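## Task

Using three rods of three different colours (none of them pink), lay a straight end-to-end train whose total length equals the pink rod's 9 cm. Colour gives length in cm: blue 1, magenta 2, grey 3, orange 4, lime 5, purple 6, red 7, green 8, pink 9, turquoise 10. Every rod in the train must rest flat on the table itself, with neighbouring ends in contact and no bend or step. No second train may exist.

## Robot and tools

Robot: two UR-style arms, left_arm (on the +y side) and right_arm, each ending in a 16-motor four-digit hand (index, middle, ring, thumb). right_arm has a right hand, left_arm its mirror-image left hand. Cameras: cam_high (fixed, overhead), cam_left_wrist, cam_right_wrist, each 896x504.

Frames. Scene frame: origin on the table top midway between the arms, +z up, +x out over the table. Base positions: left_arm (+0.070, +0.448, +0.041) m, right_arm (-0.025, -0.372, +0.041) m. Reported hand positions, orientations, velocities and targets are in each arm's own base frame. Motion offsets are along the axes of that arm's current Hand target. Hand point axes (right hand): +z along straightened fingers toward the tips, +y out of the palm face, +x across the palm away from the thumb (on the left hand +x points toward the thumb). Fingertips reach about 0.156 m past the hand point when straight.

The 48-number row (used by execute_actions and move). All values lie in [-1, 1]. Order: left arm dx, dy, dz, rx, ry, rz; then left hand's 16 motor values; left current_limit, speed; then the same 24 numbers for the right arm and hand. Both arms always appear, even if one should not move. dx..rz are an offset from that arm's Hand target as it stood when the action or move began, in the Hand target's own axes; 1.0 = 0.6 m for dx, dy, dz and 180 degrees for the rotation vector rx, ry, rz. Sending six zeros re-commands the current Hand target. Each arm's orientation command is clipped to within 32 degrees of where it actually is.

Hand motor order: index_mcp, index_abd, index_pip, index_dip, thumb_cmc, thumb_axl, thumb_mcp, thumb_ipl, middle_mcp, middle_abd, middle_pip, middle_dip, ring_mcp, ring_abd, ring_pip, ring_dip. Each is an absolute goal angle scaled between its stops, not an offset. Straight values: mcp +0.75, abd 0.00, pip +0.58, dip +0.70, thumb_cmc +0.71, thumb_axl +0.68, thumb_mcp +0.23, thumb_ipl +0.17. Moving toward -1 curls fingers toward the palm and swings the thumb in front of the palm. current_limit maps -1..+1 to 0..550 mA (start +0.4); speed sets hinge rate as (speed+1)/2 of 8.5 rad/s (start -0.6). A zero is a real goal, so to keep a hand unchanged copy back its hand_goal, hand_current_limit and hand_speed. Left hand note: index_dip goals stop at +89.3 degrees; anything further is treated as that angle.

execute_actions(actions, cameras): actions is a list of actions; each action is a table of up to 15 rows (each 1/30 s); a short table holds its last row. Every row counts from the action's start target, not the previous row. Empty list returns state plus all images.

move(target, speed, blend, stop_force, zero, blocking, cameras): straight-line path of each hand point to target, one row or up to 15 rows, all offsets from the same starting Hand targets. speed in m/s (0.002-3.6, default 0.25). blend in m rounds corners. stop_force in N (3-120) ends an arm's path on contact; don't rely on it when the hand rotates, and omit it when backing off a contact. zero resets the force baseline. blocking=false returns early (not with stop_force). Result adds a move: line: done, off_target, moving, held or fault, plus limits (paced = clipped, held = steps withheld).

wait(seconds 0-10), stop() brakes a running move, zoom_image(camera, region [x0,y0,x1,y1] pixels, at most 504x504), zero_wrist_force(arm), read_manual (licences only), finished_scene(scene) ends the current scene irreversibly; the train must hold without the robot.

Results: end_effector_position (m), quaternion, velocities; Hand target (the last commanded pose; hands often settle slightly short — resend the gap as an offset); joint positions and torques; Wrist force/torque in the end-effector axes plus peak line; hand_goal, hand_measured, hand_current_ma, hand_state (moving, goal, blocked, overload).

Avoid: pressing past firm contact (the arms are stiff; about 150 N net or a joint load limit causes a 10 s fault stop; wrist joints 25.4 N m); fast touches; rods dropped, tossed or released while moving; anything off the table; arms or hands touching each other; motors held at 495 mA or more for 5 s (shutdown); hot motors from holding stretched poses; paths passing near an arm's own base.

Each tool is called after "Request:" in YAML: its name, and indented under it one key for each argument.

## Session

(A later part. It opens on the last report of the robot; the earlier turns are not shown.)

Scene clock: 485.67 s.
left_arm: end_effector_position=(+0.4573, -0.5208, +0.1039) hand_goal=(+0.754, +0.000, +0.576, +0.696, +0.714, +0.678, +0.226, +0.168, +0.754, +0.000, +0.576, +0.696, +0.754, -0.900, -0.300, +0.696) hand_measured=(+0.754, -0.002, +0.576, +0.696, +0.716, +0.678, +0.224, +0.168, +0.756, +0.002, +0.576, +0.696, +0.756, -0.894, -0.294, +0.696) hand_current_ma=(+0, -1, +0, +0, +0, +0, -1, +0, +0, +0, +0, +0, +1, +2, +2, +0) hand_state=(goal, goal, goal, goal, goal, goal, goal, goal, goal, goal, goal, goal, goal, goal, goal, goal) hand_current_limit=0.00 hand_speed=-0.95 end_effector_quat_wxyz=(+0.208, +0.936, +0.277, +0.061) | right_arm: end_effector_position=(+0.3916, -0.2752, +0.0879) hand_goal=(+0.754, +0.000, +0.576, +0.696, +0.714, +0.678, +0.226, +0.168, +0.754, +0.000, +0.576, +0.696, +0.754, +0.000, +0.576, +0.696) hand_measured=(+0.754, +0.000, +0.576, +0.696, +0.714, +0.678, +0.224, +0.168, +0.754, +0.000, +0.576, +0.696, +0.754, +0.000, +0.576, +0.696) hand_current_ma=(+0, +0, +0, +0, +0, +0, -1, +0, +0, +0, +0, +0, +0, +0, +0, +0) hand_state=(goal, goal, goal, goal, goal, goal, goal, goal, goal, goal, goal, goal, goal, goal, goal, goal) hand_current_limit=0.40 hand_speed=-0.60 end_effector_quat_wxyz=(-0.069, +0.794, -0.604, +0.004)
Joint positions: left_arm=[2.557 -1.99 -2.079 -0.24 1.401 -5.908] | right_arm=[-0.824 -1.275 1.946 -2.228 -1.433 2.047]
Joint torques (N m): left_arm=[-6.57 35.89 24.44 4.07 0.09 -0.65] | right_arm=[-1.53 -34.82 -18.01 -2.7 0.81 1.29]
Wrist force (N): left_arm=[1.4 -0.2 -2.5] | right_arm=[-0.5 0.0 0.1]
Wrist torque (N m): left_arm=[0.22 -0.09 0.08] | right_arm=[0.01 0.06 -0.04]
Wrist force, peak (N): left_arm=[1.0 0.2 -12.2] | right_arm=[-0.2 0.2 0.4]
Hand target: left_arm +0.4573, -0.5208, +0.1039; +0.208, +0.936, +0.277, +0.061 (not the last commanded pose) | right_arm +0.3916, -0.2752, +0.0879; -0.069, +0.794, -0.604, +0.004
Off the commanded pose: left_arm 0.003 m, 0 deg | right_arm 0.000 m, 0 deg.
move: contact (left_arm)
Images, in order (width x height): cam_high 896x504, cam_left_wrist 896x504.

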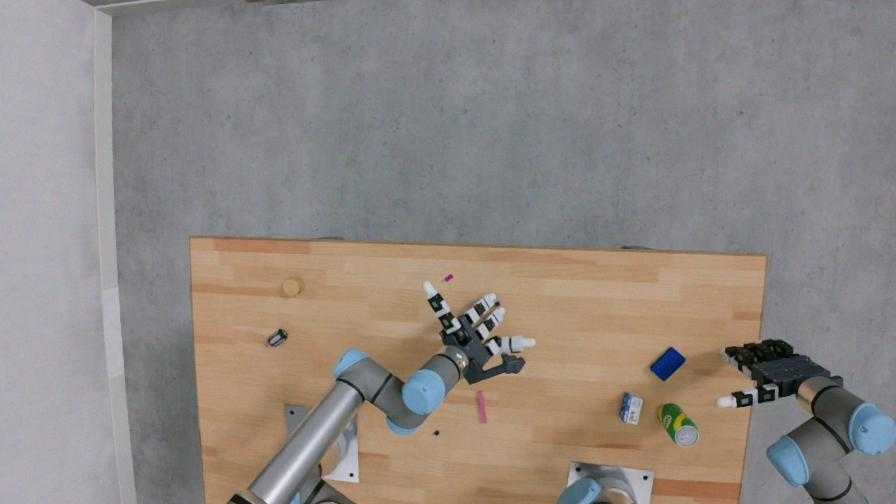

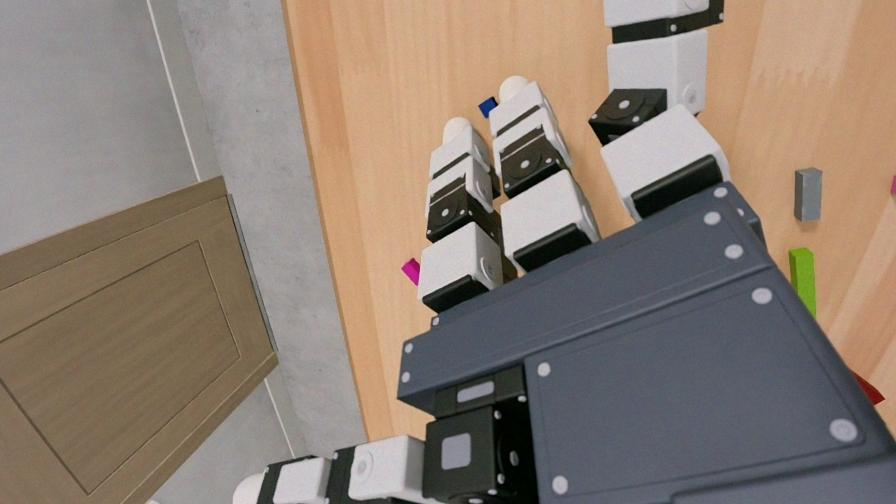

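Request:
move:
  target:
    - [0, 0.0011, -0.0027, 0, 0, 0, 0.754, 0, 0.576, 0.696, 0.714, 0.678, 0.226, 0.168, 0.754, 0, 0.576, 0.696, 0.754, -0.9, -0.3, 0.696, 0.0, -0.95, 0, 0, 0, 0, 0, 0, 0.754, 0, 0.576, 0.696, 0.714, 0.678, 0.226, 0.168, 0.754, 0, 0.576, 0.696, 0.754, 0, 0.576, 0.696, 0.4, -0.6]
    - [0, 0.0011, -0.0027, 0, 0, 0, 0.754, -0.18, 0.576, 0.696, 0.714, 0.678, 0.226, 0.168, 0.754, 0.18, 0.576, 0.696, 0.754, -0.9, -0.3, 0.696, 0.0, -0.95, 0, 0, 0, 0, 0, 0, 0.754, 0, 0.576, 0.696, 0.714, 0.678, 0.226, 0.168, 0.754, 0, 0.576, 0.696, 0.754, 0, 0.576, 0.696, 0.4, -0.6]
  speed: 0.02
  cameras: ["cam_high", "cam_left_wrist"]

Request:
zoom_image:
  camera: "cam_left_wrist"
  region: [420, 40, 560, 160]

Request:
zoom_image:
  camera: "cam_high"
  region: [460, 270, 530, 340]

Scene clock: 491.83 s.
left_arm: end_effector_position=(+0.4573, -0.5207, +0.1057) hand_goal=(+0.754, -0.180, +0.576, +0.696, +0.714, +0.678, +0.226, +0.168, +0.754, +0.180, +0.576, +0.696, +0.754, -0.900, -0.300, +0.696) hand_measured=(+0.756, -0.082, +0.576, +0.696, +0.716, +0.678, +0.224, +0.168, +0.756, +0.084, +0.576, +0.696, +0.756, -0.894, -0.294, +0.696) hand_current_ma=(+1, +55, +0, +0, +0, +0, -1, +0, +1, -53, +0, +0, +1, +2, +2, +0) hand_state=(goal, moving, goal, goal, goal, goal, goal, goal, goal, moving, goal, goal, goal, goal, goal, goal) hand_current_limit=0.00 hand_speed=-0.95 end_effector_quat_wxyz=(+0.208, +0.936, +0.277, +0.061) | right_arm: end_effector_position=(+0.3916, -0.2752, +0.0879) hand_goal=(+0.754, +0.000, +0.576, +0.696, +0.714, +0.678, +0.226, +0.168, +0.754, +0.000, +0.576, +0.696, +0.754, +0.000, +0.576, +0.696) hand_measured=(+0.754, +0.000, +0.576, +0.696, +0.714, +0.678, +0.224, +0.168, +0.754, +0.000, +0.576, +0.696, +0.754, +0.000, +0.576, +0.696) hand_current_ma=(+0, +0, +0, +0, +0, +0, -1, +0, +0, +0, +0, +0, +0, +0, +0, +0) hand_state=(goal, goal, goal, goal, goal, goal, goal, goal, goal, goal, goal, goal, goal, goal, goal, goal) hand_current_limit=0.40 hand_speed=-0.60 end_effector_quat_wxyz=(-0.069, +0.794, -0.604, +0.004)
Joint positions: left_arm=[2.557 -1.986 -2.078 -0.245 1.401 -5.908] | right_arm=[-0.824 -1.275 1.946 -2.228 -1.433 2.047]
Joint torques (N m): left_arm=[9.53 25.64 22.69 4.2 -1.21 1.14] | right_arm=[-1.36 -34.68 -17.3 -2.8 0.69 1.41]
Wrist force (N): left_arm=[1.3 -0.1 0.3] | right_arm=[0.0 -0.2 0.0]
Wrist torque (N m): left_arm=[-0.05 -0.08 0.08] | right_arm=[-0.02 -0.01 0.00]
Wrist force, peak (N): left_arm=[1.5 0.2 -3.9] | right_arm=[-0.1 0.2 0.5]
Hand target: left_arm +0.4572, -0.5207, +0.1057; +0.208, +0.936, +0.277, +0.061 | right_arm +0.3916, -0.2752, +0.0879; -0.069, +0.794, -0.604, +0.004
Off the commanded pose: left_arm 0.000 m, 0 deg | right_arm 0.000 m, 0 deg.
move: done
Images, in order (width x height): cam_high 896x504, cam_left_wrist 896x504.

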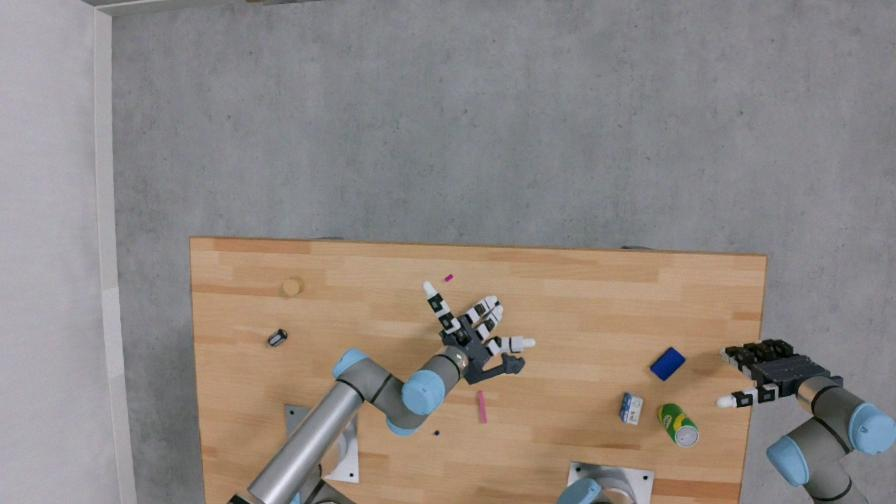

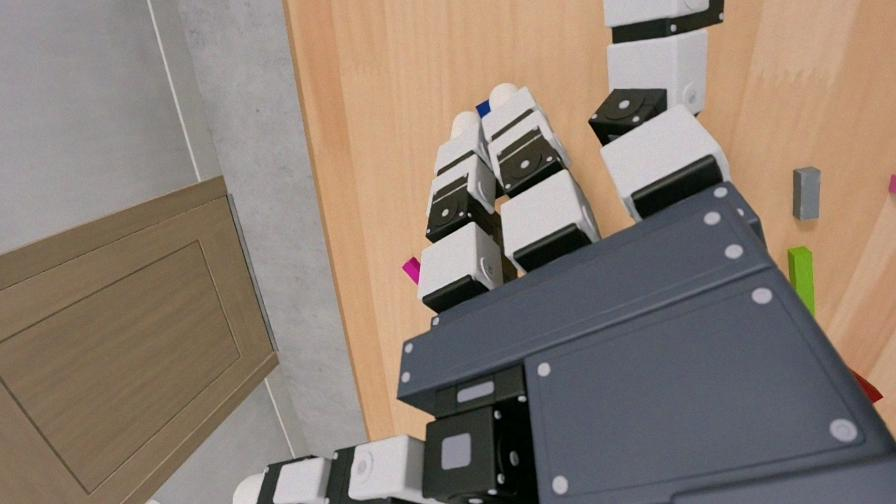

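Scaled by 3.600.

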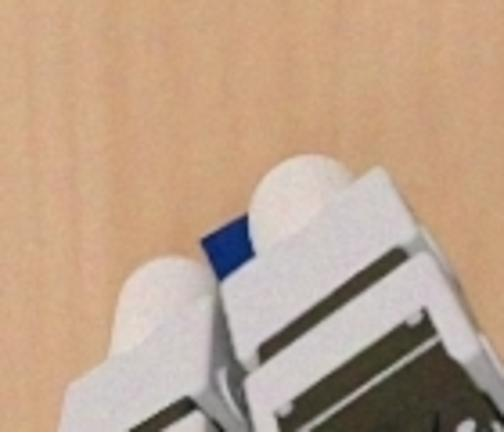

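Scaled by 7.200.

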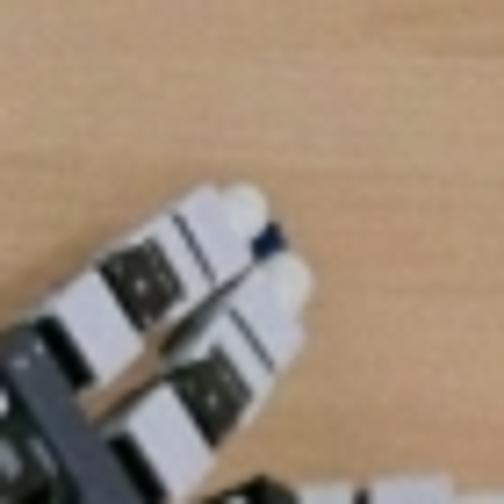

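Request:
zoom_image:
  camera: "cam_left_wrist"
  region: [740, 130, 896, 330]

Request:
zoom_image:
  camera: "cam_high"
  region: [420, 350, 500, 430]

Scaled by 2.520.

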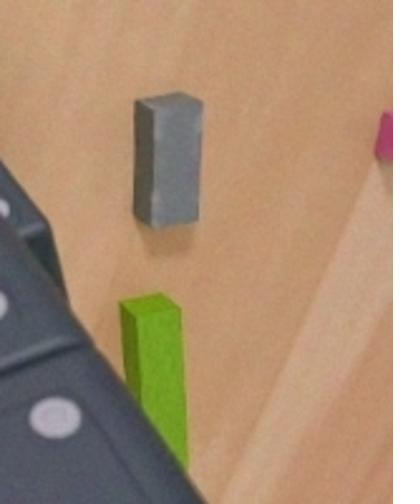

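Scaled by 6.300.

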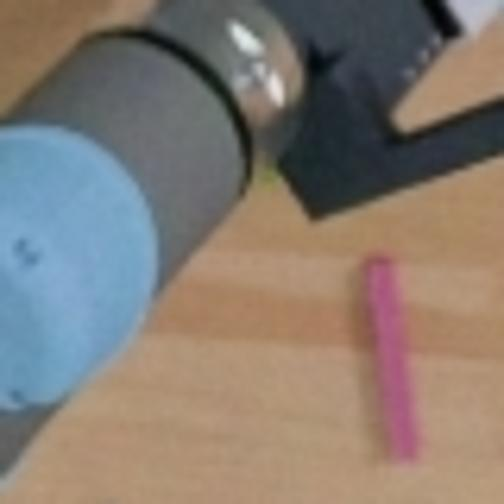

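Request:
move:
  target: [-0.2329, -0.2507, -0.1469, 0, -0.0434, 0.0931, 0.754, -0.18, 0.576, 0.696, 0.714, 0.678, 0.226, 0.168, 0.754, 0.18, 0.576, 0.696, 0.754, -0.9, -0.3, 0.696, 0.0, -0.95, 0, 0, 0, 0, 0, 0, 0.754, 0, 0.576, 0.696, 0.714, 0.678, 0.226, 0.168, 0.754, 0, 0.576, 0.696, 0.754, 0, 0.576, 0.696, 0.4, -0.6]
  speed: 0.1
  cameras: ["cam_high", "cam_left_wrist"]

Request:
zoom_image:
  camera: "cam_left_wrist"
  region: [420, 20, 560, 140]

Request:
zoom_image:
  camera: "cam_high"
  region: [440, 350, 510, 420]

Scene clock: 529.03 s.
left_arm: end_effector_position=(+0.2454, -0.4512, +0.1220) hand_goal=(+0.754, -0.180, +0.576, +0.696, +0.714, +0.678, +0.226, +0.168, +0.754, +0.180, +0.576, +0.696, +0.754, -0.900, -0.300, +0.696) hand_measured=(+0.760, -0.086, +0.578, +0.696, +0.716, +0.678, +0.224, +0.168, +0.754, +0.090, +0.576, +0.696, +0.756, -0.894, -0.294, +0.696) hand_current_ma=(+3, +178, +0, +0, +0, +0, -1, +0, +0, -166, +0, +0, +1, +2, +2, +0) hand_state=(goal, blocked, goal, goal, goal, goal, goal, goal, goal, blocked, goal, goal, goal, goal, goal, goal) hand_current_limit=0.00 hand_speed=-0.95 end_effector_quat_wxyz=(+0.215, +0.968, +0.123, +0.027) | right_arm: end_effector_position=(+0.3916, -0.2752, +0.0879) hand_goal=(+0.754, +0.000, +0.576, +0.696, +0.714, +0.678, +0.226, +0.168, +0.754, +0.000, +0.576, +0.696, +0.754, +0.000, +0.576, +0.696) hand_measured=(+0.754, +0.000, +0.576, +0.696, +0.714, +0.678, +0.224, +0.168, +0.754, +0.000, +0.576, +0.696, +0.754, +0.000, +0.576, +0.696) hand_current_ma=(+0, +0, +0, +0, +0, +0, -1, +0, +0, +0, +0, +0, +0, +0, +0, +0) hand_state=(goal, goal, goal, goal, goal, goal, goal, goal, goal, goal, goal, goal, goal, goal, goal, goal) hand_current_limit=0.40 hand_speed=-0.60 end_effector_quat_wxyz=(-0.069, +0.794, -0.604, +0.004)
Joint positions: left_arm=[2.532 -1.574 -2.551 -0.247 1.292 -5.623] | right_arm=[-0.824 -1.275 1.946 -2.228 -1.433 2.047]
Joint torques (N m): left_arm=[9.22 8.18 24.81 3.74 0.3 -1.13] | right_arm=[-0.56 -34.76 -17.71 -2.81 0.78 1.44]
Wrist force (N): left_arm=[1.5 -0.2 0.0] | right_arm=[0.0 0.1 -0.1]
Wrist torque (N m): left_arm=[-0.01 -0.12 0.17] | right_arm=[0.03 0.01 0.00]
Wrist force, peak (N): left_arm=[2.0 1.1 0.3] | right_arm=[-0.2 0.2 0.5]
Hand target: left_arm +0.2455, -0.4512, +0.1221; +0.215, +0.968, +0.123, +0.027 | right_arm +0.3916, -0.2752, +0.0879; -0.069, +0.794, -0.604, +0.004
Off the commanded pose: left_arm 0.000 m, 0 deg | right_arm 0.000 m, 0 deg.
move: done
Images, in order (width x height): cam_high 896x504, cam_left_wrist 896x504.

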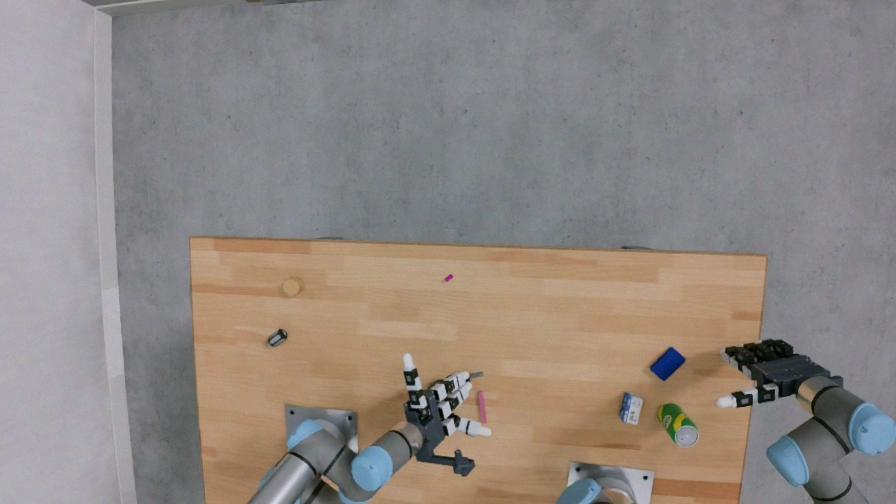

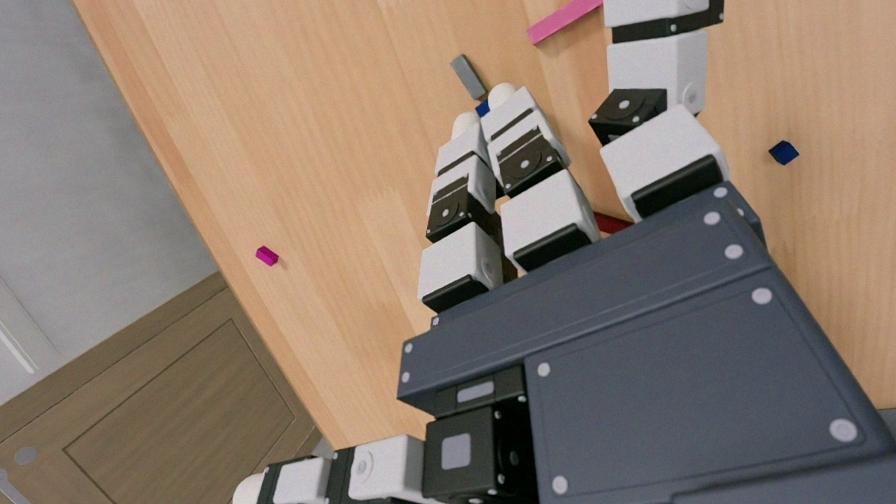

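Scaled by 3.600.

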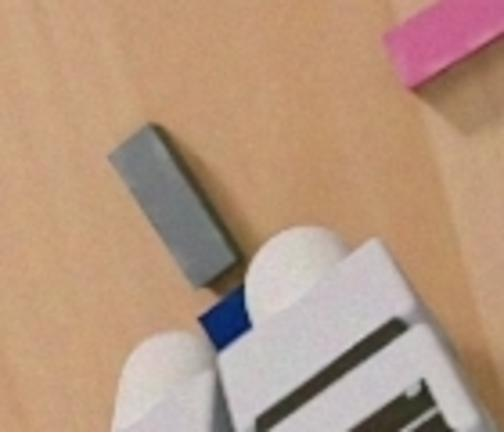

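Scaled by 7.200.

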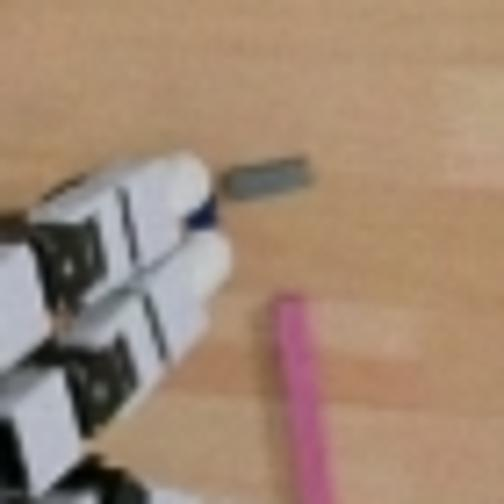

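Request:
move:
  target: [0.0067, -0.0136, 0.0212, 0, 0, 0, 0.754, -0.18, 0.576, 0.696, 0.714, 0.678, 0.226, 0.168, 0.754, 0.18, 0.576, 0.696, 0.754, -0.9, -0.3, 0.696, 0.0, -0.95, 0, 0, 0, 0, 0, 0, 0.754, 0, 0.576, 0.696, 0.714, 0.678, 0.226, 0.168, 0.754, 0, 0.576, 0.696, 0.754, 0, 0.576, 0.696, 0.4, -0.6]
  speed: 0.04
  cameras: ["cam_high", "cam_left_wrist"]

Request:
zoom_image:
  camera: "cam_left_wrist"
  region: [430, 30, 530, 120]

Request:
zoom_image:
  camera: "cam_high"
  region: [440, 350, 510, 420]

Scene clock: 540.80 s.
left_arm: end_effector_position=(+0.2489, -0.4482, +0.1070) hand_goal=(+0.754, -0.180, +0.576, +0.696, +0.714, +0.678, +0.226, +0.168, +0.754, +0.180, +0.576, +0.696, +0.754, -0.900, -0.300, +0.696) hand_measured=(+0.760, -0.086, +0.578, +0.696, +0.716, +0.678, +0.224, +0.168, +0.754, +0.090, +0.576, +0.696, +0.756, -0.894, -0.294, +0.696) hand_current_ma=(+3, +178, +0, +0, +0, +0, -1, +0, +0, -166, +0, +0, +1, +2, +2, +0) hand_state=(goal, blocked, goal, goal, goal, goal, goal, goal, goal, blocked, goal, goal, goal, goal, goal, goal) hand_current_limit=0.00 hand_speed=-0.95 end_effector_quat_wxyz=(+0.215, +0.968, +0.123, +0.027) end_effector_velocity=(+0.000, +0.000, +0.000) end_effector_angular_velocity=(+0.002, +0.002, +0.001) | right_arm: end_effector_position=(+0.3916, -0.2752, +0.0879) hand_goal=(+0.754, +0.000, +0.576, +0.696, +0.714, +0.678, +0.226, +0.168, +0.754, +0.000, +0.576, +0.696, +0.754, +0.000, +0.576, +0.696) hand_measured=(+0.754, +0.000, +0.576, +0.696, +0.714, +0.678, +0.224, +0.168, +0.754, +0.000, +0.576, +0.696, +0.754, +0.000, +0.576, +0.696) hand_current_ma=(+0, +0, +0, +0, +0, +0, -1, +0, +0, +0, +0, +0, +0, +0, +0, +0) hand_state=(goal, goal, goal, goal, goal, goal, goal, goal, goal, goal, goal, goal, goal, goal, goal, goal) hand_current_limit=0.40 hand_speed=-0.60 end_effector_quat_wxyz=(-0.069, +0.794, -0.604, +0.004)
Joint positions: left_arm=[2.546 -1.626 -2.568 -0.183 1.287 -5.61] | right_arm=[-0.824 -1.275 1.946 -2.228 -1.433 2.047]
Joint velocities: left_arm=[-0.002 0.003 0.001 -0.006 0.001 -0.002] | right_arm=[within noise]
Joint torques (N m): left_arm=[-8.71 20.74 22.54 1.84 -0.83 -0.83] | right_arm=[-0.85 -34.41 -17.84 -2.84 0.68 1.54]
Wrist force (N): left_arm=[1.3 -0.4 0.4] | right_arm=[0.1 0.2 0.3]
Wrist torque (N m): left_arm=[-0.06 -0.08 0.08] | right_arm=[0.01 -0.01 0.01]
Wrist force, peak (N): left_arm=[1.7 -0.3 0.4] | right_arm=[-0.3 -0.1 0.4]
Hand target: left_arm +0.2489, -0.4482, +0.1071; +0.215, +0.968, +0.123, +0.027 | right_arm +0.3916, -0.2752, +0.0879; -0.069, +0.794, -0.604, +0.004
Off the commanded pose: left_arm 0.000 m, 0 deg | right_arm 0.000 m, 0 deg.
move: done
Images, in order (width x height): cam_high 896x504, cam_left_wrist 896x504.

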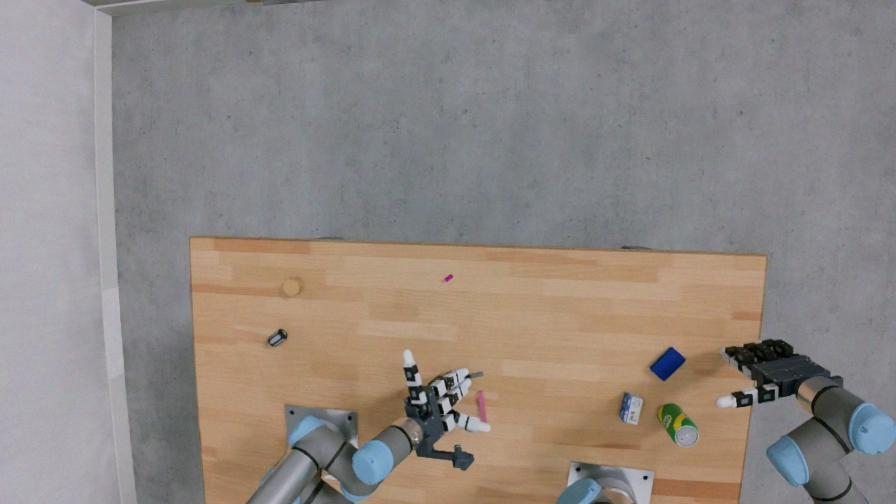

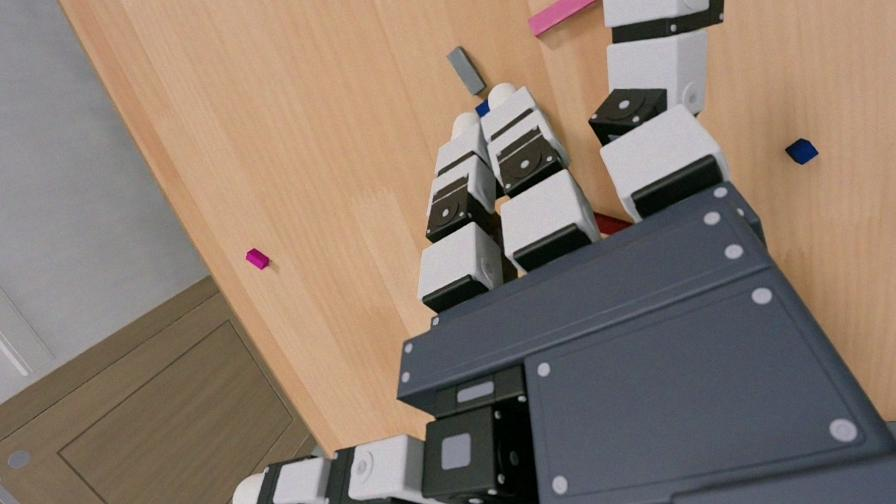

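Scaled by 5.040.

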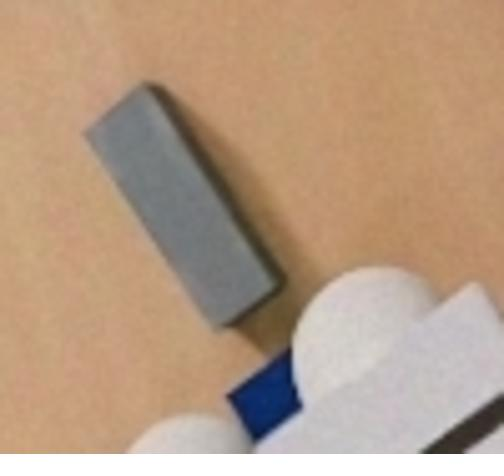

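Scaled by 7.200.

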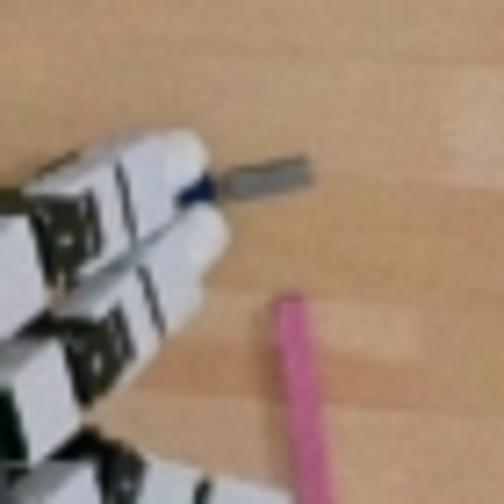

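Request:
move:
  target: [-0.0062, 0.008, 0.0065, 0, 0, 0, 0.754, -0.18, 0.576, 0.696, 0.714, 0.678, 0.226, 0.168, 0.754, 0.18, 0.576, 0.696, 0.754, -0.9, -0.3, 0.696, 0.0, -0.95, 0, 0, 0, 0, 0, 0, 0.754, 0, 0.576, 0.696, 0.714, 0.678, 0.226, 0.168, 0.754, 0, 0.576, 0.696, 0.754, 0, 0.576, 0.696, 0.4, -0.6]
  speed: 0.03
  cameras: ["cam_high", "cam_left_wrist"]

Request:
zoom_image:
  camera: "cam_left_wrist"
  region: [430, 30, 530, 120]

Request:
zoom_image:
  camera: "cam_high"
  region: [440, 350, 510, 420]

Scene clock: 561.87 s.
left_arm: end_effector_position=(+0.2468, -0.4551, +0.1056) hand_goal=(+0.754, -0.180, +0.576, +0.696, +0.714, +0.678, +0.226, +0.168, +0.754, +0.180, +0.576, +0.696, +0.754, -0.900, -0.300, +0.696) hand_measured=(+0.760, -0.086, +0.578, +0.696, +0.716, +0.678, +0.224, +0.168, +0.754, +0.090, +0.576, +0.696, +0.756, -0.894, -0.294, +0.696) hand_current_ma=(+3, +178, +0, +0, +0, +0, -1, +0, +0, -166, +0, +0, +1, +2, +2, +0) hand_state=(goal, blocked, goal, goal, goal, goal, goal, goal, goal, blocked, goal, goal, goal, goal, goal, goal) hand_current_limit=0.00 hand_speed=-0.95 end_effector_quat_wxyz=(+0.215, +0.968, +0.123, +0.027) | right_arm: end_effector_position=(+0.3916, -0.2752, +0.0879) hand_goal=(+0.754, +0.000, +0.576, +0.696, +0.714, +0.678, +0.226, +0.168, +0.754, +0.000, +0.576, +0.696, +0.754, +0.000, +0.576, +0.696) hand_measured=(+0.754, +0.000, +0.576, +0.696, +0.714, +0.678, +0.224, +0.168, +0.754, +0.000, +0.576, +0.696, +0.754, +0.000, +0.576, +0.696) hand_current_ma=(+0, +0, +0, +0, +0, +0, -1, +0, +0, +0, +0, +0, +0, +0, +0, +0) hand_state=(goal, goal, goal, goal, goal, goal, goal, goal, goal, goal, goal, goal, goal, goal, goal, goal) hand_current_limit=0.40 hand_speed=-0.60 end_effector_quat_wxyz=(-0.069, +0.794, -0.604, +0.004)
Joint positions: left_arm=[2.524 -1.644 -2.557 -0.169 1.295 -5.631] | right_arm=[-0.824 -1.275 1.946 -2.228 -1.433 2.047]
Joint torques (N m): left_arm=[9.24 21.43 11.16 1.9 -0.8 0.99] | right_arm=[-1.31 -34.79 -18.44 -2.9 0.69 1.62]
Wrist force (N): left_arm=[1.3 -0.3 0.1] | right_arm=[-0.1 0.2 0.0]
Wrist torque (N m): left_arm=[-0.03 -0.09 0.23] | right_arm=[0.03 0.01 0.00]
Wrist force, peak (N): left_arm=[1.7 0.1 0.4] | right_arm=[-0.2 0.5 0.2]
Hand target: left_arm +0.2468, -0.4550, +0.1056; +0.215, +0.968, +0.123, +0.027 | right_arm +0.3916, -0.2752, +0.0879; -0.069, +0.794, -0.604, +0.004
Off the commanded pose: left_arm 0.000 m, 0 deg | right_arm 0.000 m, 0 deg.
move: done
Images, in order (width x height): cam_high 896x504, cam_left_wrist 896x504.

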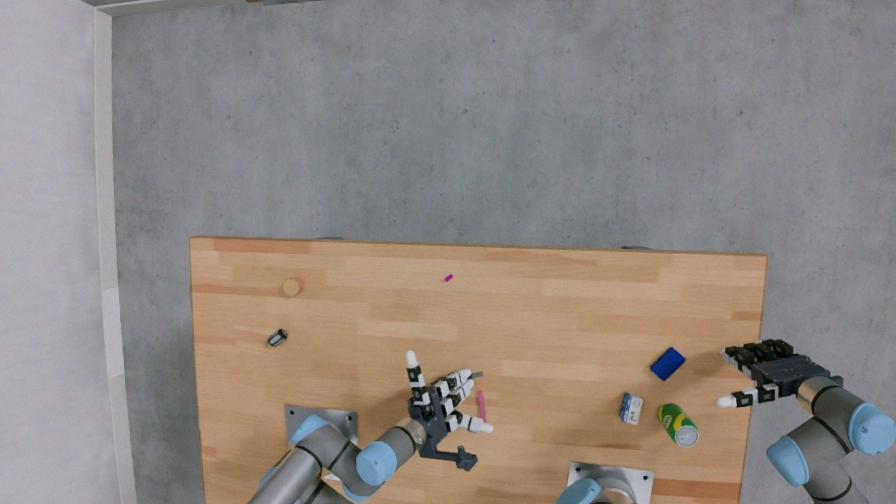

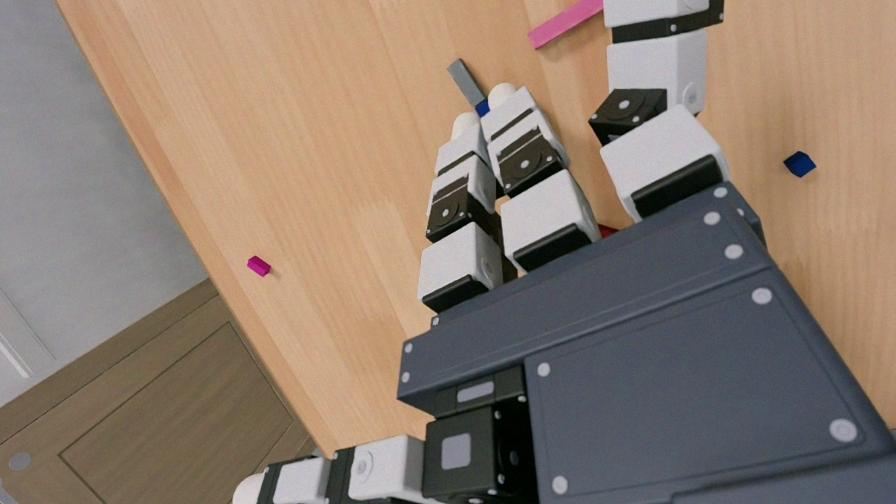

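Scaled by 5.040.

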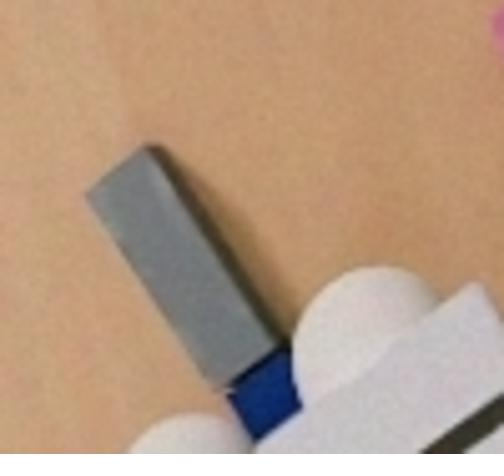

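Scaled by 7.200.

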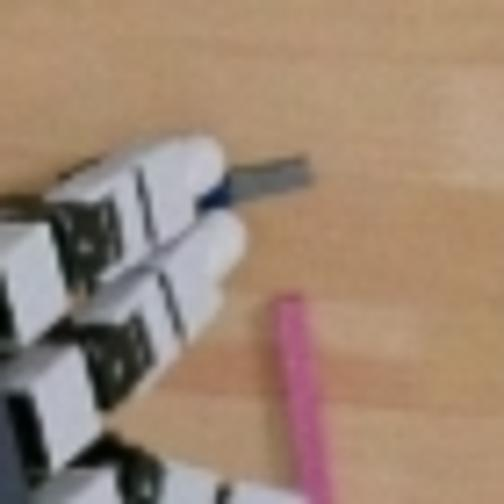

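Request:
move:
  target: [0.0007, 0.0033, 0.0016, 0, 0, 0, 0.754, -0.18, 0.576, 0.696, 0.714, 0.678, 0.226, 0.168, 0.754, 0.18, 0.576, 0.696, 0.754, -0.9, -0.3, 0.696, 0.0, -0.95, 0, 0, 0, 0, 0, 0, 0.754, 0, 0.576, 0.696, 0.714, 0.678, 0.226, 0.168, 0.754, 0, 0.576, 0.696, 0.754, 0, 0.576, 0.696, 0.4, -0.6]
  speed: 0.01
  cameras: ["cam_left_wrist"]

Request:
zoom_image:
  camera: "cam_left_wrist"
  region: [430, 30, 530, 120]

Request:
move:
  target: [0, 0, 0, 0, 0, 0, 0.754, 0.03, 0.576, 0.696, 0.714, 0.678, 0.226, 0.168, 0.754, -0.03, 0.576, 0.696, 0.754, -0.9, -0.3, 0.696, 0.0, -0.97, 0, 0, 0, 0, 0, 0, 0.754, 0, 0.576, 0.696, 0.714, 0.678, 0.226, 0.168, 0.754, 0, 0.576, 0.696, 0.754, 0, 0.576, 0.696, 0.4, -0.6]
  speed: 0.02
  cameras: ["cam_high", "cam_left_wrist"]

Request:
zoom_image:
  camera: "cam_left_wrist"
  region: [430, 30, 530, 120]

Scene clock: 572.63 s.
left_arm: end_effector_position=(+0.2478, -0.4570, +0.1056) hand_goal=(+0.754, -0.180, +0.576, +0.696, +0.714, +0.678, +0.226, +0.168, +0.754, +0.180, +0.576, +0.696, +0.754, -0.900, -0.300, +0.696) hand_measured=(+0.760, -0.086, +0.578, +0.696, +0.716, +0.678, +0.224, +0.168, +0.754, +0.090, +0.576, +0.696, +0.756, -0.894, -0.294, +0.696) hand_current_ma=(+3, +178, +0, +0, +0, +0, -1, +0, +0, -166, +0, +0, +1, +2, +2, +0) hand_state=(goal, blocked, goal, goal, goal, goal, goal, goal, goal, blocked, goal, goal, goal, goal, goal, goal) hand_current_limit=0.00 hand_speed=-0.95 end_effector_quat_wxyz=(+0.215, +0.968, +0.123, +0.027) | right_arm: end_effector_position=(+0.3916, -0.2752, +0.0879) hand_goal=(+0.754, +0.000, +0.576, +0.696, +0.714, +0.678, +0.226, +0.168, +0.754, +0.000, +0.576, +0.696, +0.754, +0.000, +0.576, +0.696) hand_measured=(+0.754, +0.000, +0.576, +0.696, +0.714, +0.678, +0.224, +0.168, +0.754, +0.000, +0.576, +0.696, +0.754, +0.000, +0.576, +0.696) hand_current_ma=(+0, +0, +0, +0, +0, +0, -1, +0, +0, +0, +0, +0, +0, +0, +0, +0) hand_state=(goal, goal, goal, goal, goal, goal, goal, goal, goal, goal, goal, goal, goal, goal, goal, goal) hand_current_limit=0.40 hand_speed=-0.60 end_effector_quat_wxyz=(-0.069, +0.794, -0.604, +0.004)
Joint positions: left_arm=[2.521 -1.65 -2.551 -0.168 1.296 -5.634] | right_arm=[-0.824 -1.275 1.946 -2.228 -1.433 2.047]
Joint torques (N m): left_arm=[-4.93 14.56 18.27 4.39 0.49 -0.66] | right_arm=[-0.5 -34.34 -18.09 -2.95 0.81 1.84]
Wrist force (N): left_arm=[1.5 -0.4 0.1] | right_arm=[-0.1 0.0 0.2]
Wrist torque (N m): left_arm=[-0.03 -0.11 0.25] | right_arm=[-0.01 0.00 -0.01]
Wrist force, peak (N): left_arm=[1.7 -0.3 0.2] | right_arm=[-0.2 0.2 0.6]
Hand target: left_arm +0.2478, -0.4570, +0.1056; +0.215, +0.968, +0.123, +0.027 | right_arm +0.3916, -0.2752, +0.0879; -0.069, +0.794, -0.604, +0.004
Off the commanded pose: left_arm 0.000 m, 0 deg | right_arm 0.000 m, 0 deg.
move: done
Images, in order (width x height): cam_left_wrist 896x504.

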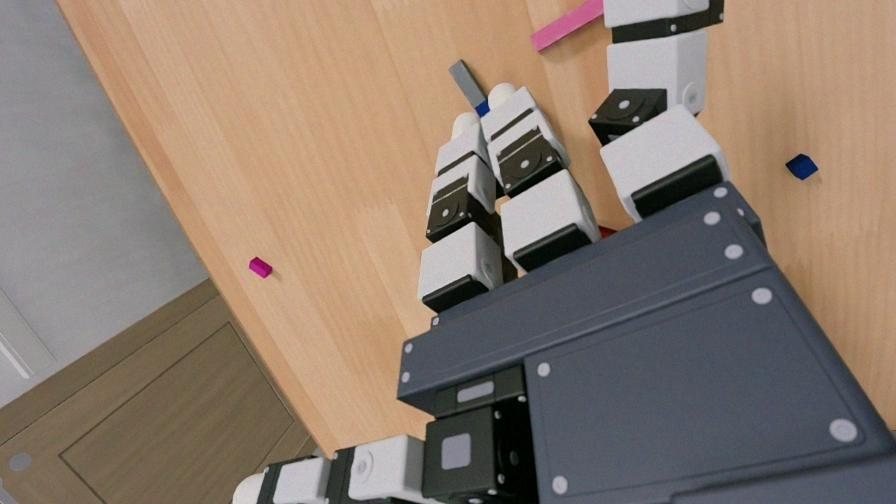

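Scaled by 5.040.

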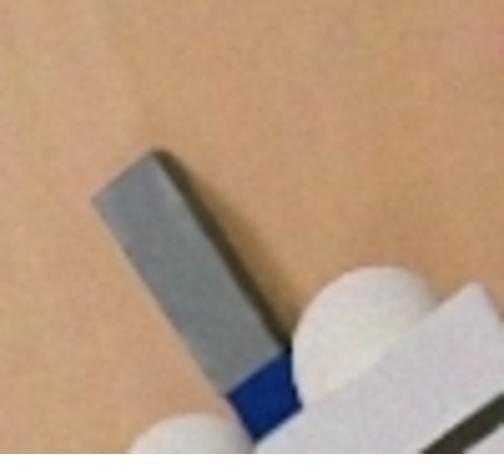

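Scene clock: 573.13 s.
left_arm: end_effector_position=(+0.2478, -0.4570, +0.1056) hand_goal=(+0.754, +0.030, +0.576, +0.696, +0.714, +0.678, +0.226, +0.168, +0.754, -0.030, +0.576, +0.696, +0.754, -0.900, -0.300, +0.696) hand_measured=(+0.760, -0.086, +0.578, +0.696, +0.716, +0.678, +0.224, +0.168, +0.754, +0.090, +0.576, +0.696, +0.756, -0.894, -0.294, +0.696) hand_current_ma=(+3, +43, +0, +0, +0, +0, -1, +0, +0, -38, +0, +0, +1, +2, +2, +0) hand_state=(goal, moving, goal, goal, goal, goal, goal, goal, goal, moving, goal, goal, goal, goal, goal, goal) hand_current_limit=0.00 hand_speed=-0.97 end_effector_quat_wxyz=(+0.215, +0.968, +0.123, +0.027) | right_arm: end_effector_position=(+0.3916, -0.2752, +0.0879) hand_goal=(+0.754, +0.000, +0.576, +0.696, +0.714, +0.678, +0.226, +0.168, +0.754, +0.000, +0.576, +0.696, +0.754, +0.000, +0.576, +0.696) hand_measured=(+0.754, +0.000, +0.576, +0.696, +0.714, +0.678, +0.224, +0.168, +0.754, +0.000, +0.576, +0.696, +0.754, +0.000, +0.576, +0.696) hand_current_ma=(+0, +0, +0, +0, +0, +0, -1, +0, +0, +0, +0, +0, +0, +0, +0, +0) hand_state=(goal, goal, goal, goal, goal, goal, goal, goal, goal, goal, goal, goal, goal, goal, goal, goal) hand_current_limit=0.40 hand_speed=-0.60 end_effector_quat_wxyz=(-0.069, +0.794, -0.604, +0.004)
Joint positions: left_arm=[2.521 -1.65 -2.551 -0.168 1.296 -5.634] | right_arm=[-0.824 -1.275 1.946 -2.228 -1.433 2.047]
Joint torques (N m): left_arm=[2.27 21.65 7.17 3.92 -0.22 0.97] | right_arm=[-0.16 -35.43 -17.76 -3.09 0.73 1.89]
Wrist force (N): left_arm=[1.2 -0.5 0.2] | right_arm=[0.0 0.2 0.0]
Wrist torque (N m): left_arm=[-0.07 -0.07 0.23] | right_arm=[0.03 -0.01 0.01]
Wrist force, peak (N): left_arm=[1.7 -0.4 0.0] | right_arm=[-0.2 0.2 0.4]
Hand target: left_arm +0.2478, -0.4570, +0.1056; +0.215, +0.968, +0.123, +0.027 | right_arm +0.3916, -0.2752, +0.0879; -0.069, +0.794, -0.604, +0.004
Off the commanded pose: left_arm 0.000 m, 0 deg | right_arm 0.000 m, 0 deg.
move: done
Images, in order (width x height): cam_high 896x504, cam_left_wrist 896x504.

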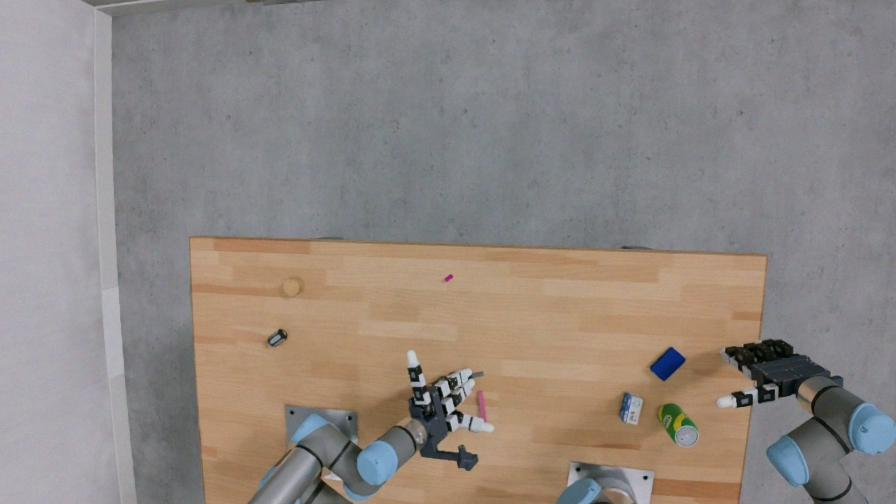

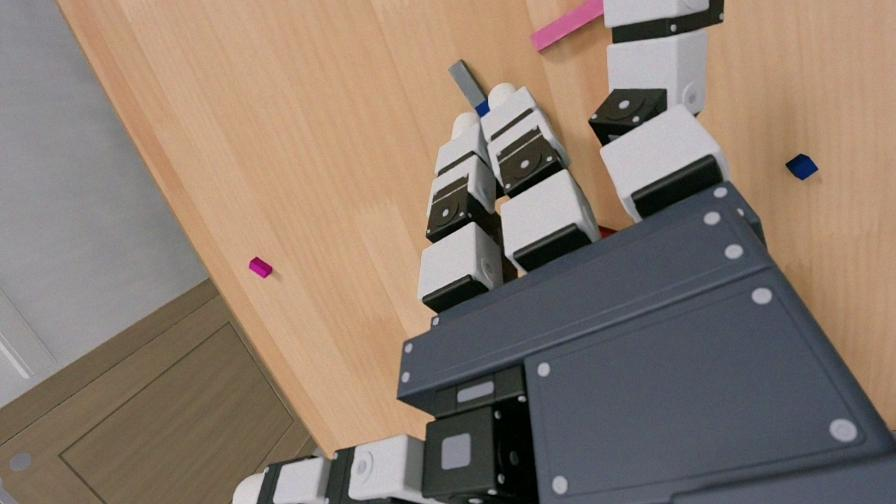

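Scaled by 5.040.

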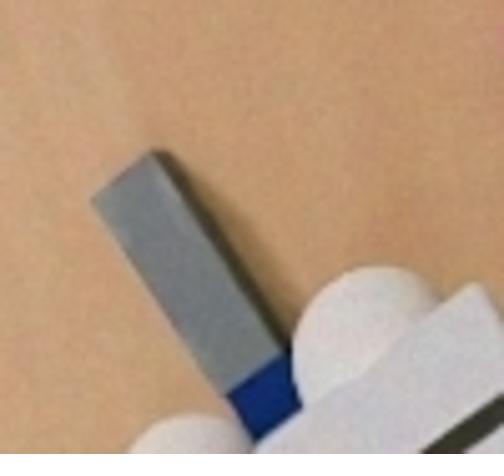

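Request:
wait:
  seconds: 1
  cameras: ["cam_left_wrist"]

Request:
zoom_image:
  camera: "cam_left_wrist"
  region: [430, 30, 530, 120]

Scene clock: 576.07 s.
left_arm: end_effector_position=(+0.2478, -0.4570, +0.1056) hand_goal=(+0.754, +0.030, +0.576, +0.696, +0.714, +0.678, +0.226, +0.168, +0.754, -0.030, +0.576, +0.696, +0.754, -0.900, -0.300, +0.696) hand_measured=(+0.760, +0.026, +0.578, +0.696, +0.716, +0.678, +0.224, +0.168, +0.754, -0.026, +0.576, +0.696, +0.756, -0.894, -0.294, +0.696) hand_current_ma=(+3, -1, +0, +0, +0, +0, -1, +0, +0, +1, +0, +0, +1, +2, +2, +0) hand_state=(goal, goal, goal, goal, goal, goal, goal, goal, goal, goal, goal, goal, goal, goal, goal, goal) hand_current_limit=0.00 hand_speed=-0.97 end_effector_quat_wxyz=(+0.215, +0.968, +0.123, +0.027) | right_arm: end_effector_position=(+0.3916, -0.2752, +0.0879) hand_goal=(+0.754, +0.000, +0.576, +0.696, +0.714, +0.678, +0.226, +0.168, +0.754, +0.000, +0.576, +0.696, +0.754, +0.000, +0.576, +0.696) hand_measured=(+0.754, +0.000, +0.576, +0.696, +0.714, +0.678, +0.224, +0.168, +0.754, +0.000, +0.576, +0.696, +0.754, +0.000, +0.576, +0.696) hand_current_ma=(+0, +0, +0, +0, +0, +0, -1, +0, +0, +0, +0, +0, +0, +0, +0, +0) hand_state=(goal, goal, goal, goal, goal, goal, goal, goal, goal, goal, goal, goal, goal, goal, goal, goal) hand_current_limit=0.40 hand_speed=-0.60 end_effector_quat_wxyz=(-0.069, +0.794, -0.604, +0.004)
Joint positions: left_arm=[2.521 -1.65 -2.551 -0.168 1.296 -5.634] | right_arm=[-0.824 -1.275 1.946 -2.228 -1.433 2.047]
Joint torques (N m): left_arm=[9.22 22.29 6.75 2.08 -0.84 1.02] | right_arm=[-1.15 -34.76 -17.56 -3.02 0.83 1.71]
Wrist force (N): left_arm=[1.4 -0.4 -0.1] | right_arm=[-0.3 0.2 0.2]
Wrist torque (N m): left_arm=[-0.02 -0.11 0.25] | right_arm=[0.01 0.03 -0.03]
Wrist force, peak (N): left_arm=[1.6 -0.7 -0.1] | right_arm=[-0.2 0.2 0.5]
Hand target: left_arm +0.2478, -0.4570, +0.1056; +0.215, +0.968, +0.123, +0.027 | right_arm +0.3916, -0.2752, +0.0879; -0.069, +0.794, -0.604, +0.004
Off the commanded pose: left_arm 0.000 m, 0 deg | right_arm 0.000 m, 0 deg.
wait: 1.00 s; at rest from the start
Images, in order (width x height): cam_left_wrist 896x504.

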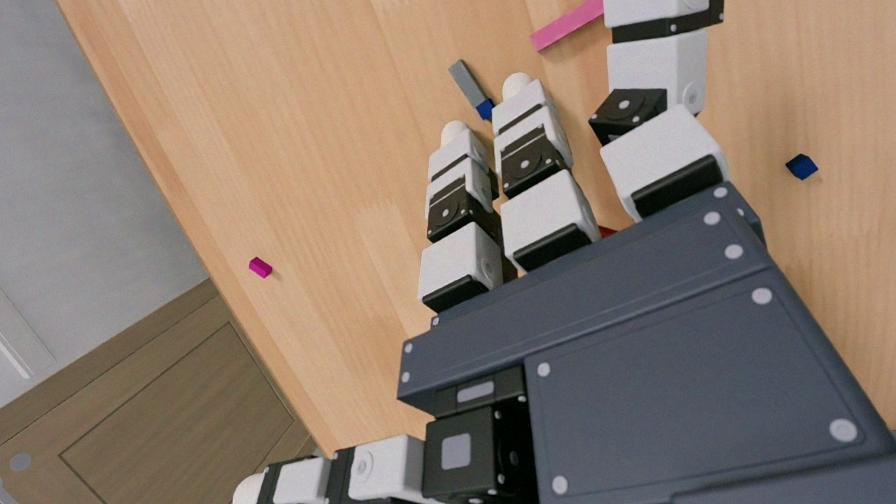

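Scaled by 5.040.

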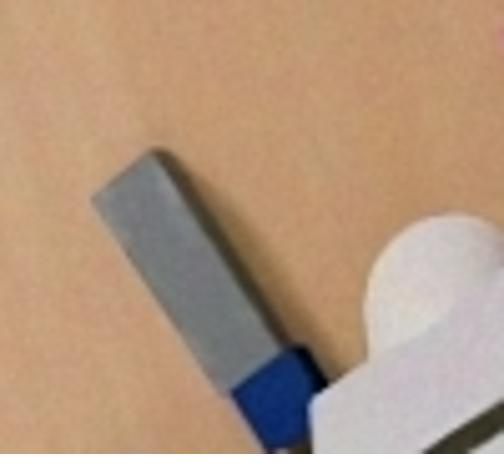

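Request:
move:
  target:
    - [0, 0.0211, -0.0453, 0, 0, 0, 0.754, 0.03, 0.576, 0.696, 0.714, 0.678, 0.226, 0.168, 0.754, -0.03, 0.576, 0.696, 0.754, -0.9, -0.3, 0.696, 0.0, -0.95, 0, 0, 0, 0, 0, 0, 0.754, 0, 0.576, 0.696, 0.714, 0.678, 0.226, 0.168, 0.754, 0, 0.576, 0.696, 0.754, 0, 0.576, 0.696, 0.4, -0.6]
    - [0.0045, -0.0482, -0.0776, 0, 0, 0, 0.754, 0.03, 0.576, 0.696, 0.714, 0.678, 0.226, 0.168, 0.754, -0.03, 0.576, 0.696, 0.754, -0.9, -0.3, 0.696, 0.0, -0.95, 0, 0, 0, 0, 0, 0, 0.754, 0, 0.576, 0.696, 0.714, 0.678, 0.226, 0.168, 0.754, 0, 0.576, 0.696, 0.754, 0, 0.576, 0.696, 0.4, -0.6]
  speed: 0.05
  cameras: ["cam_high", "cam_left_wrist"]

Request:
zoom_image:
  camera: "cam_left_wrist"
  region: [400, 0, 560, 160]

Request:
zoom_image:
  camera: "cam_high"
  region: [420, 340, 500, 420]

Scene clock: 589.30 s.
left_arm: end_effector_position=(+0.2389, -0.4118, +0.1355) hand_goal=(+0.754, +0.030, +0.576, +0.696, +0.714, +0.678, +0.226, +0.168, +0.754, -0.030, +0.576, +0.696, +0.754, -0.900, -0.300, +0.696) hand_measured=(+0.760, +0.026, +0.578, +0.696, +0.716, +0.678, +0.224, +0.168, +0.754, -0.026, +0.576, +0.696, +0.756, -0.894, -0.294, +0.696) hand_current_ma=(+3, -1, +0, +0, +0, +0, -1, +0, +0, +1, +0, +0, +1, +2, +2, +0) hand_state=(goal, goal, goal, goal, goal, goal, goal, goal, goal, goal, goal, goal, goal, goal, goal, goal) hand_current_limit=0.00 hand_speed=-0.95 end_effector_quat_wxyz=(+0.215, +0.968, +0.123, +0.027) end_effector_velocity=(+0.002, -0.002, +0.000) end_effector_angular_velocity=(+0.000, -0.001, +0.002) | right_arm: end_effector_position=(+0.3916, -0.2752, +0.0879) hand_goal=(+0.754, +0.000, +0.576, +0.696, +0.714, +0.678, +0.226, +0.168, +0.754, +0.000, +0.576, +0.696, +0.754, +0.000, +0.576, +0.696) hand_measured=(+0.754, +0.000, +0.576, +0.696, +0.714, +0.678, +0.224, +0.168, +0.754, +0.000, +0.576, +0.696, +0.754, +0.000, +0.576, +0.696) hand_current_ma=(+0, +0, +0, +0, +0, +0, -1, +0, +0, +0, +0, +0, +0, +0, +0, +0) hand_state=(goal, goal, goal, goal, goal, goal, goal, goal, goal, goal, goal, goal, goal, goal, goal, goal) hand_current_limit=0.40 hand_speed=-0.60 end_effector_quat_wxyz=(-0.069, +0.794, -0.604, +0.004)
Joint positions: left_arm=[2.634 -1.407 -2.624 -0.371 1.259 -5.522] | right_arm=[-0.824 -1.275 1.946 -2.228 -1.433 2.047]
Joint velocities: left_arm=[-0.005 -0.008 0.006 0.006 0.003 -0.006] | right_arm=[within noise]
Joint torques (N m): left_arm=[-9.03 0.92 26.7 4.51 0.18 -1.28] | right_arm=[-0.92 -34.05 -17.97 -2.89 0.86 1.73]
Wrist force (N): left_arm=[1.2 -0.2 0.0] | right_arm=[0.0 0.3 0.4]
Wrist torque (N m): left_arm=[-0.01 -0.08 0.15] | right_arm=[0.01 0.00 0.01]
Wrist force, peak (N): left_arm=[1.7 -0.2 0.4] | right_arm=[-0.4 0.2 0.4]
Hand target: left_arm +0.2389, -0.4119, +0.1355; +0.215, +0.968, +0.123, +0.027 | right_arm +0.3916, -0.2752, +0.0879; -0.069, +0.794, -0.604, +0.004
Off the commanded pose: left_arm 0.000 m, 0 deg | right_arm 0.000 m, 0 deg.
move: done
Images, in order (width x height): cam_high 896x504, cam_left_wrist 896x504.

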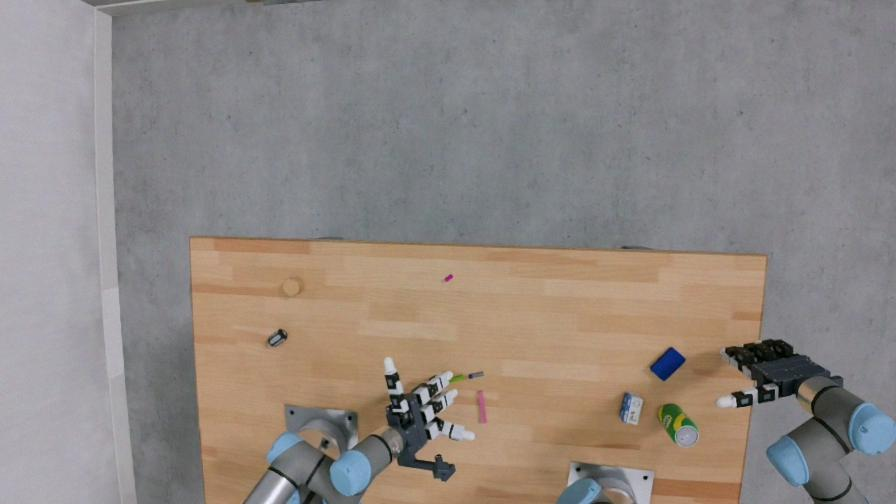

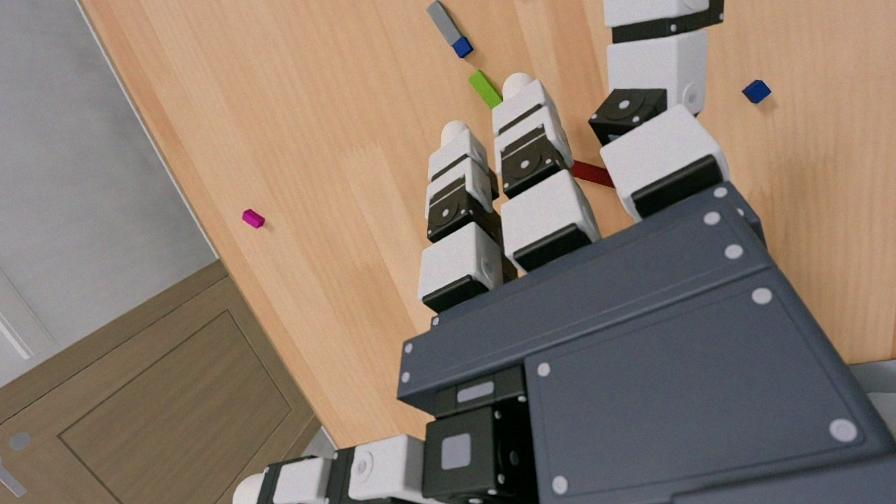

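Scaled by 3.150.

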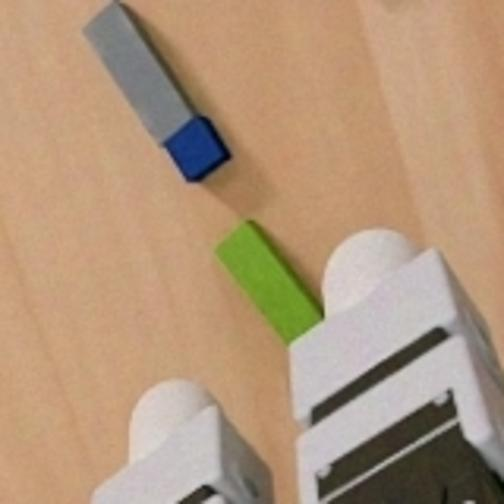

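Scaled by 6.300.

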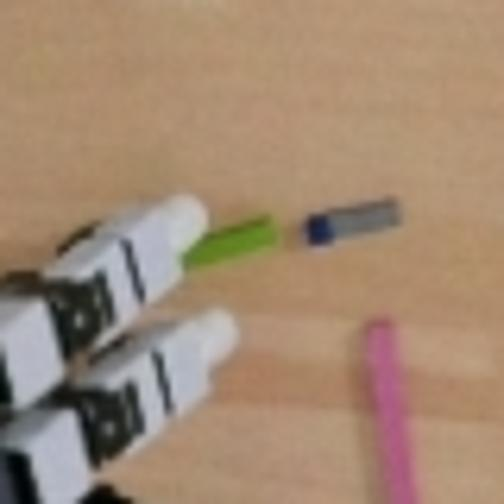

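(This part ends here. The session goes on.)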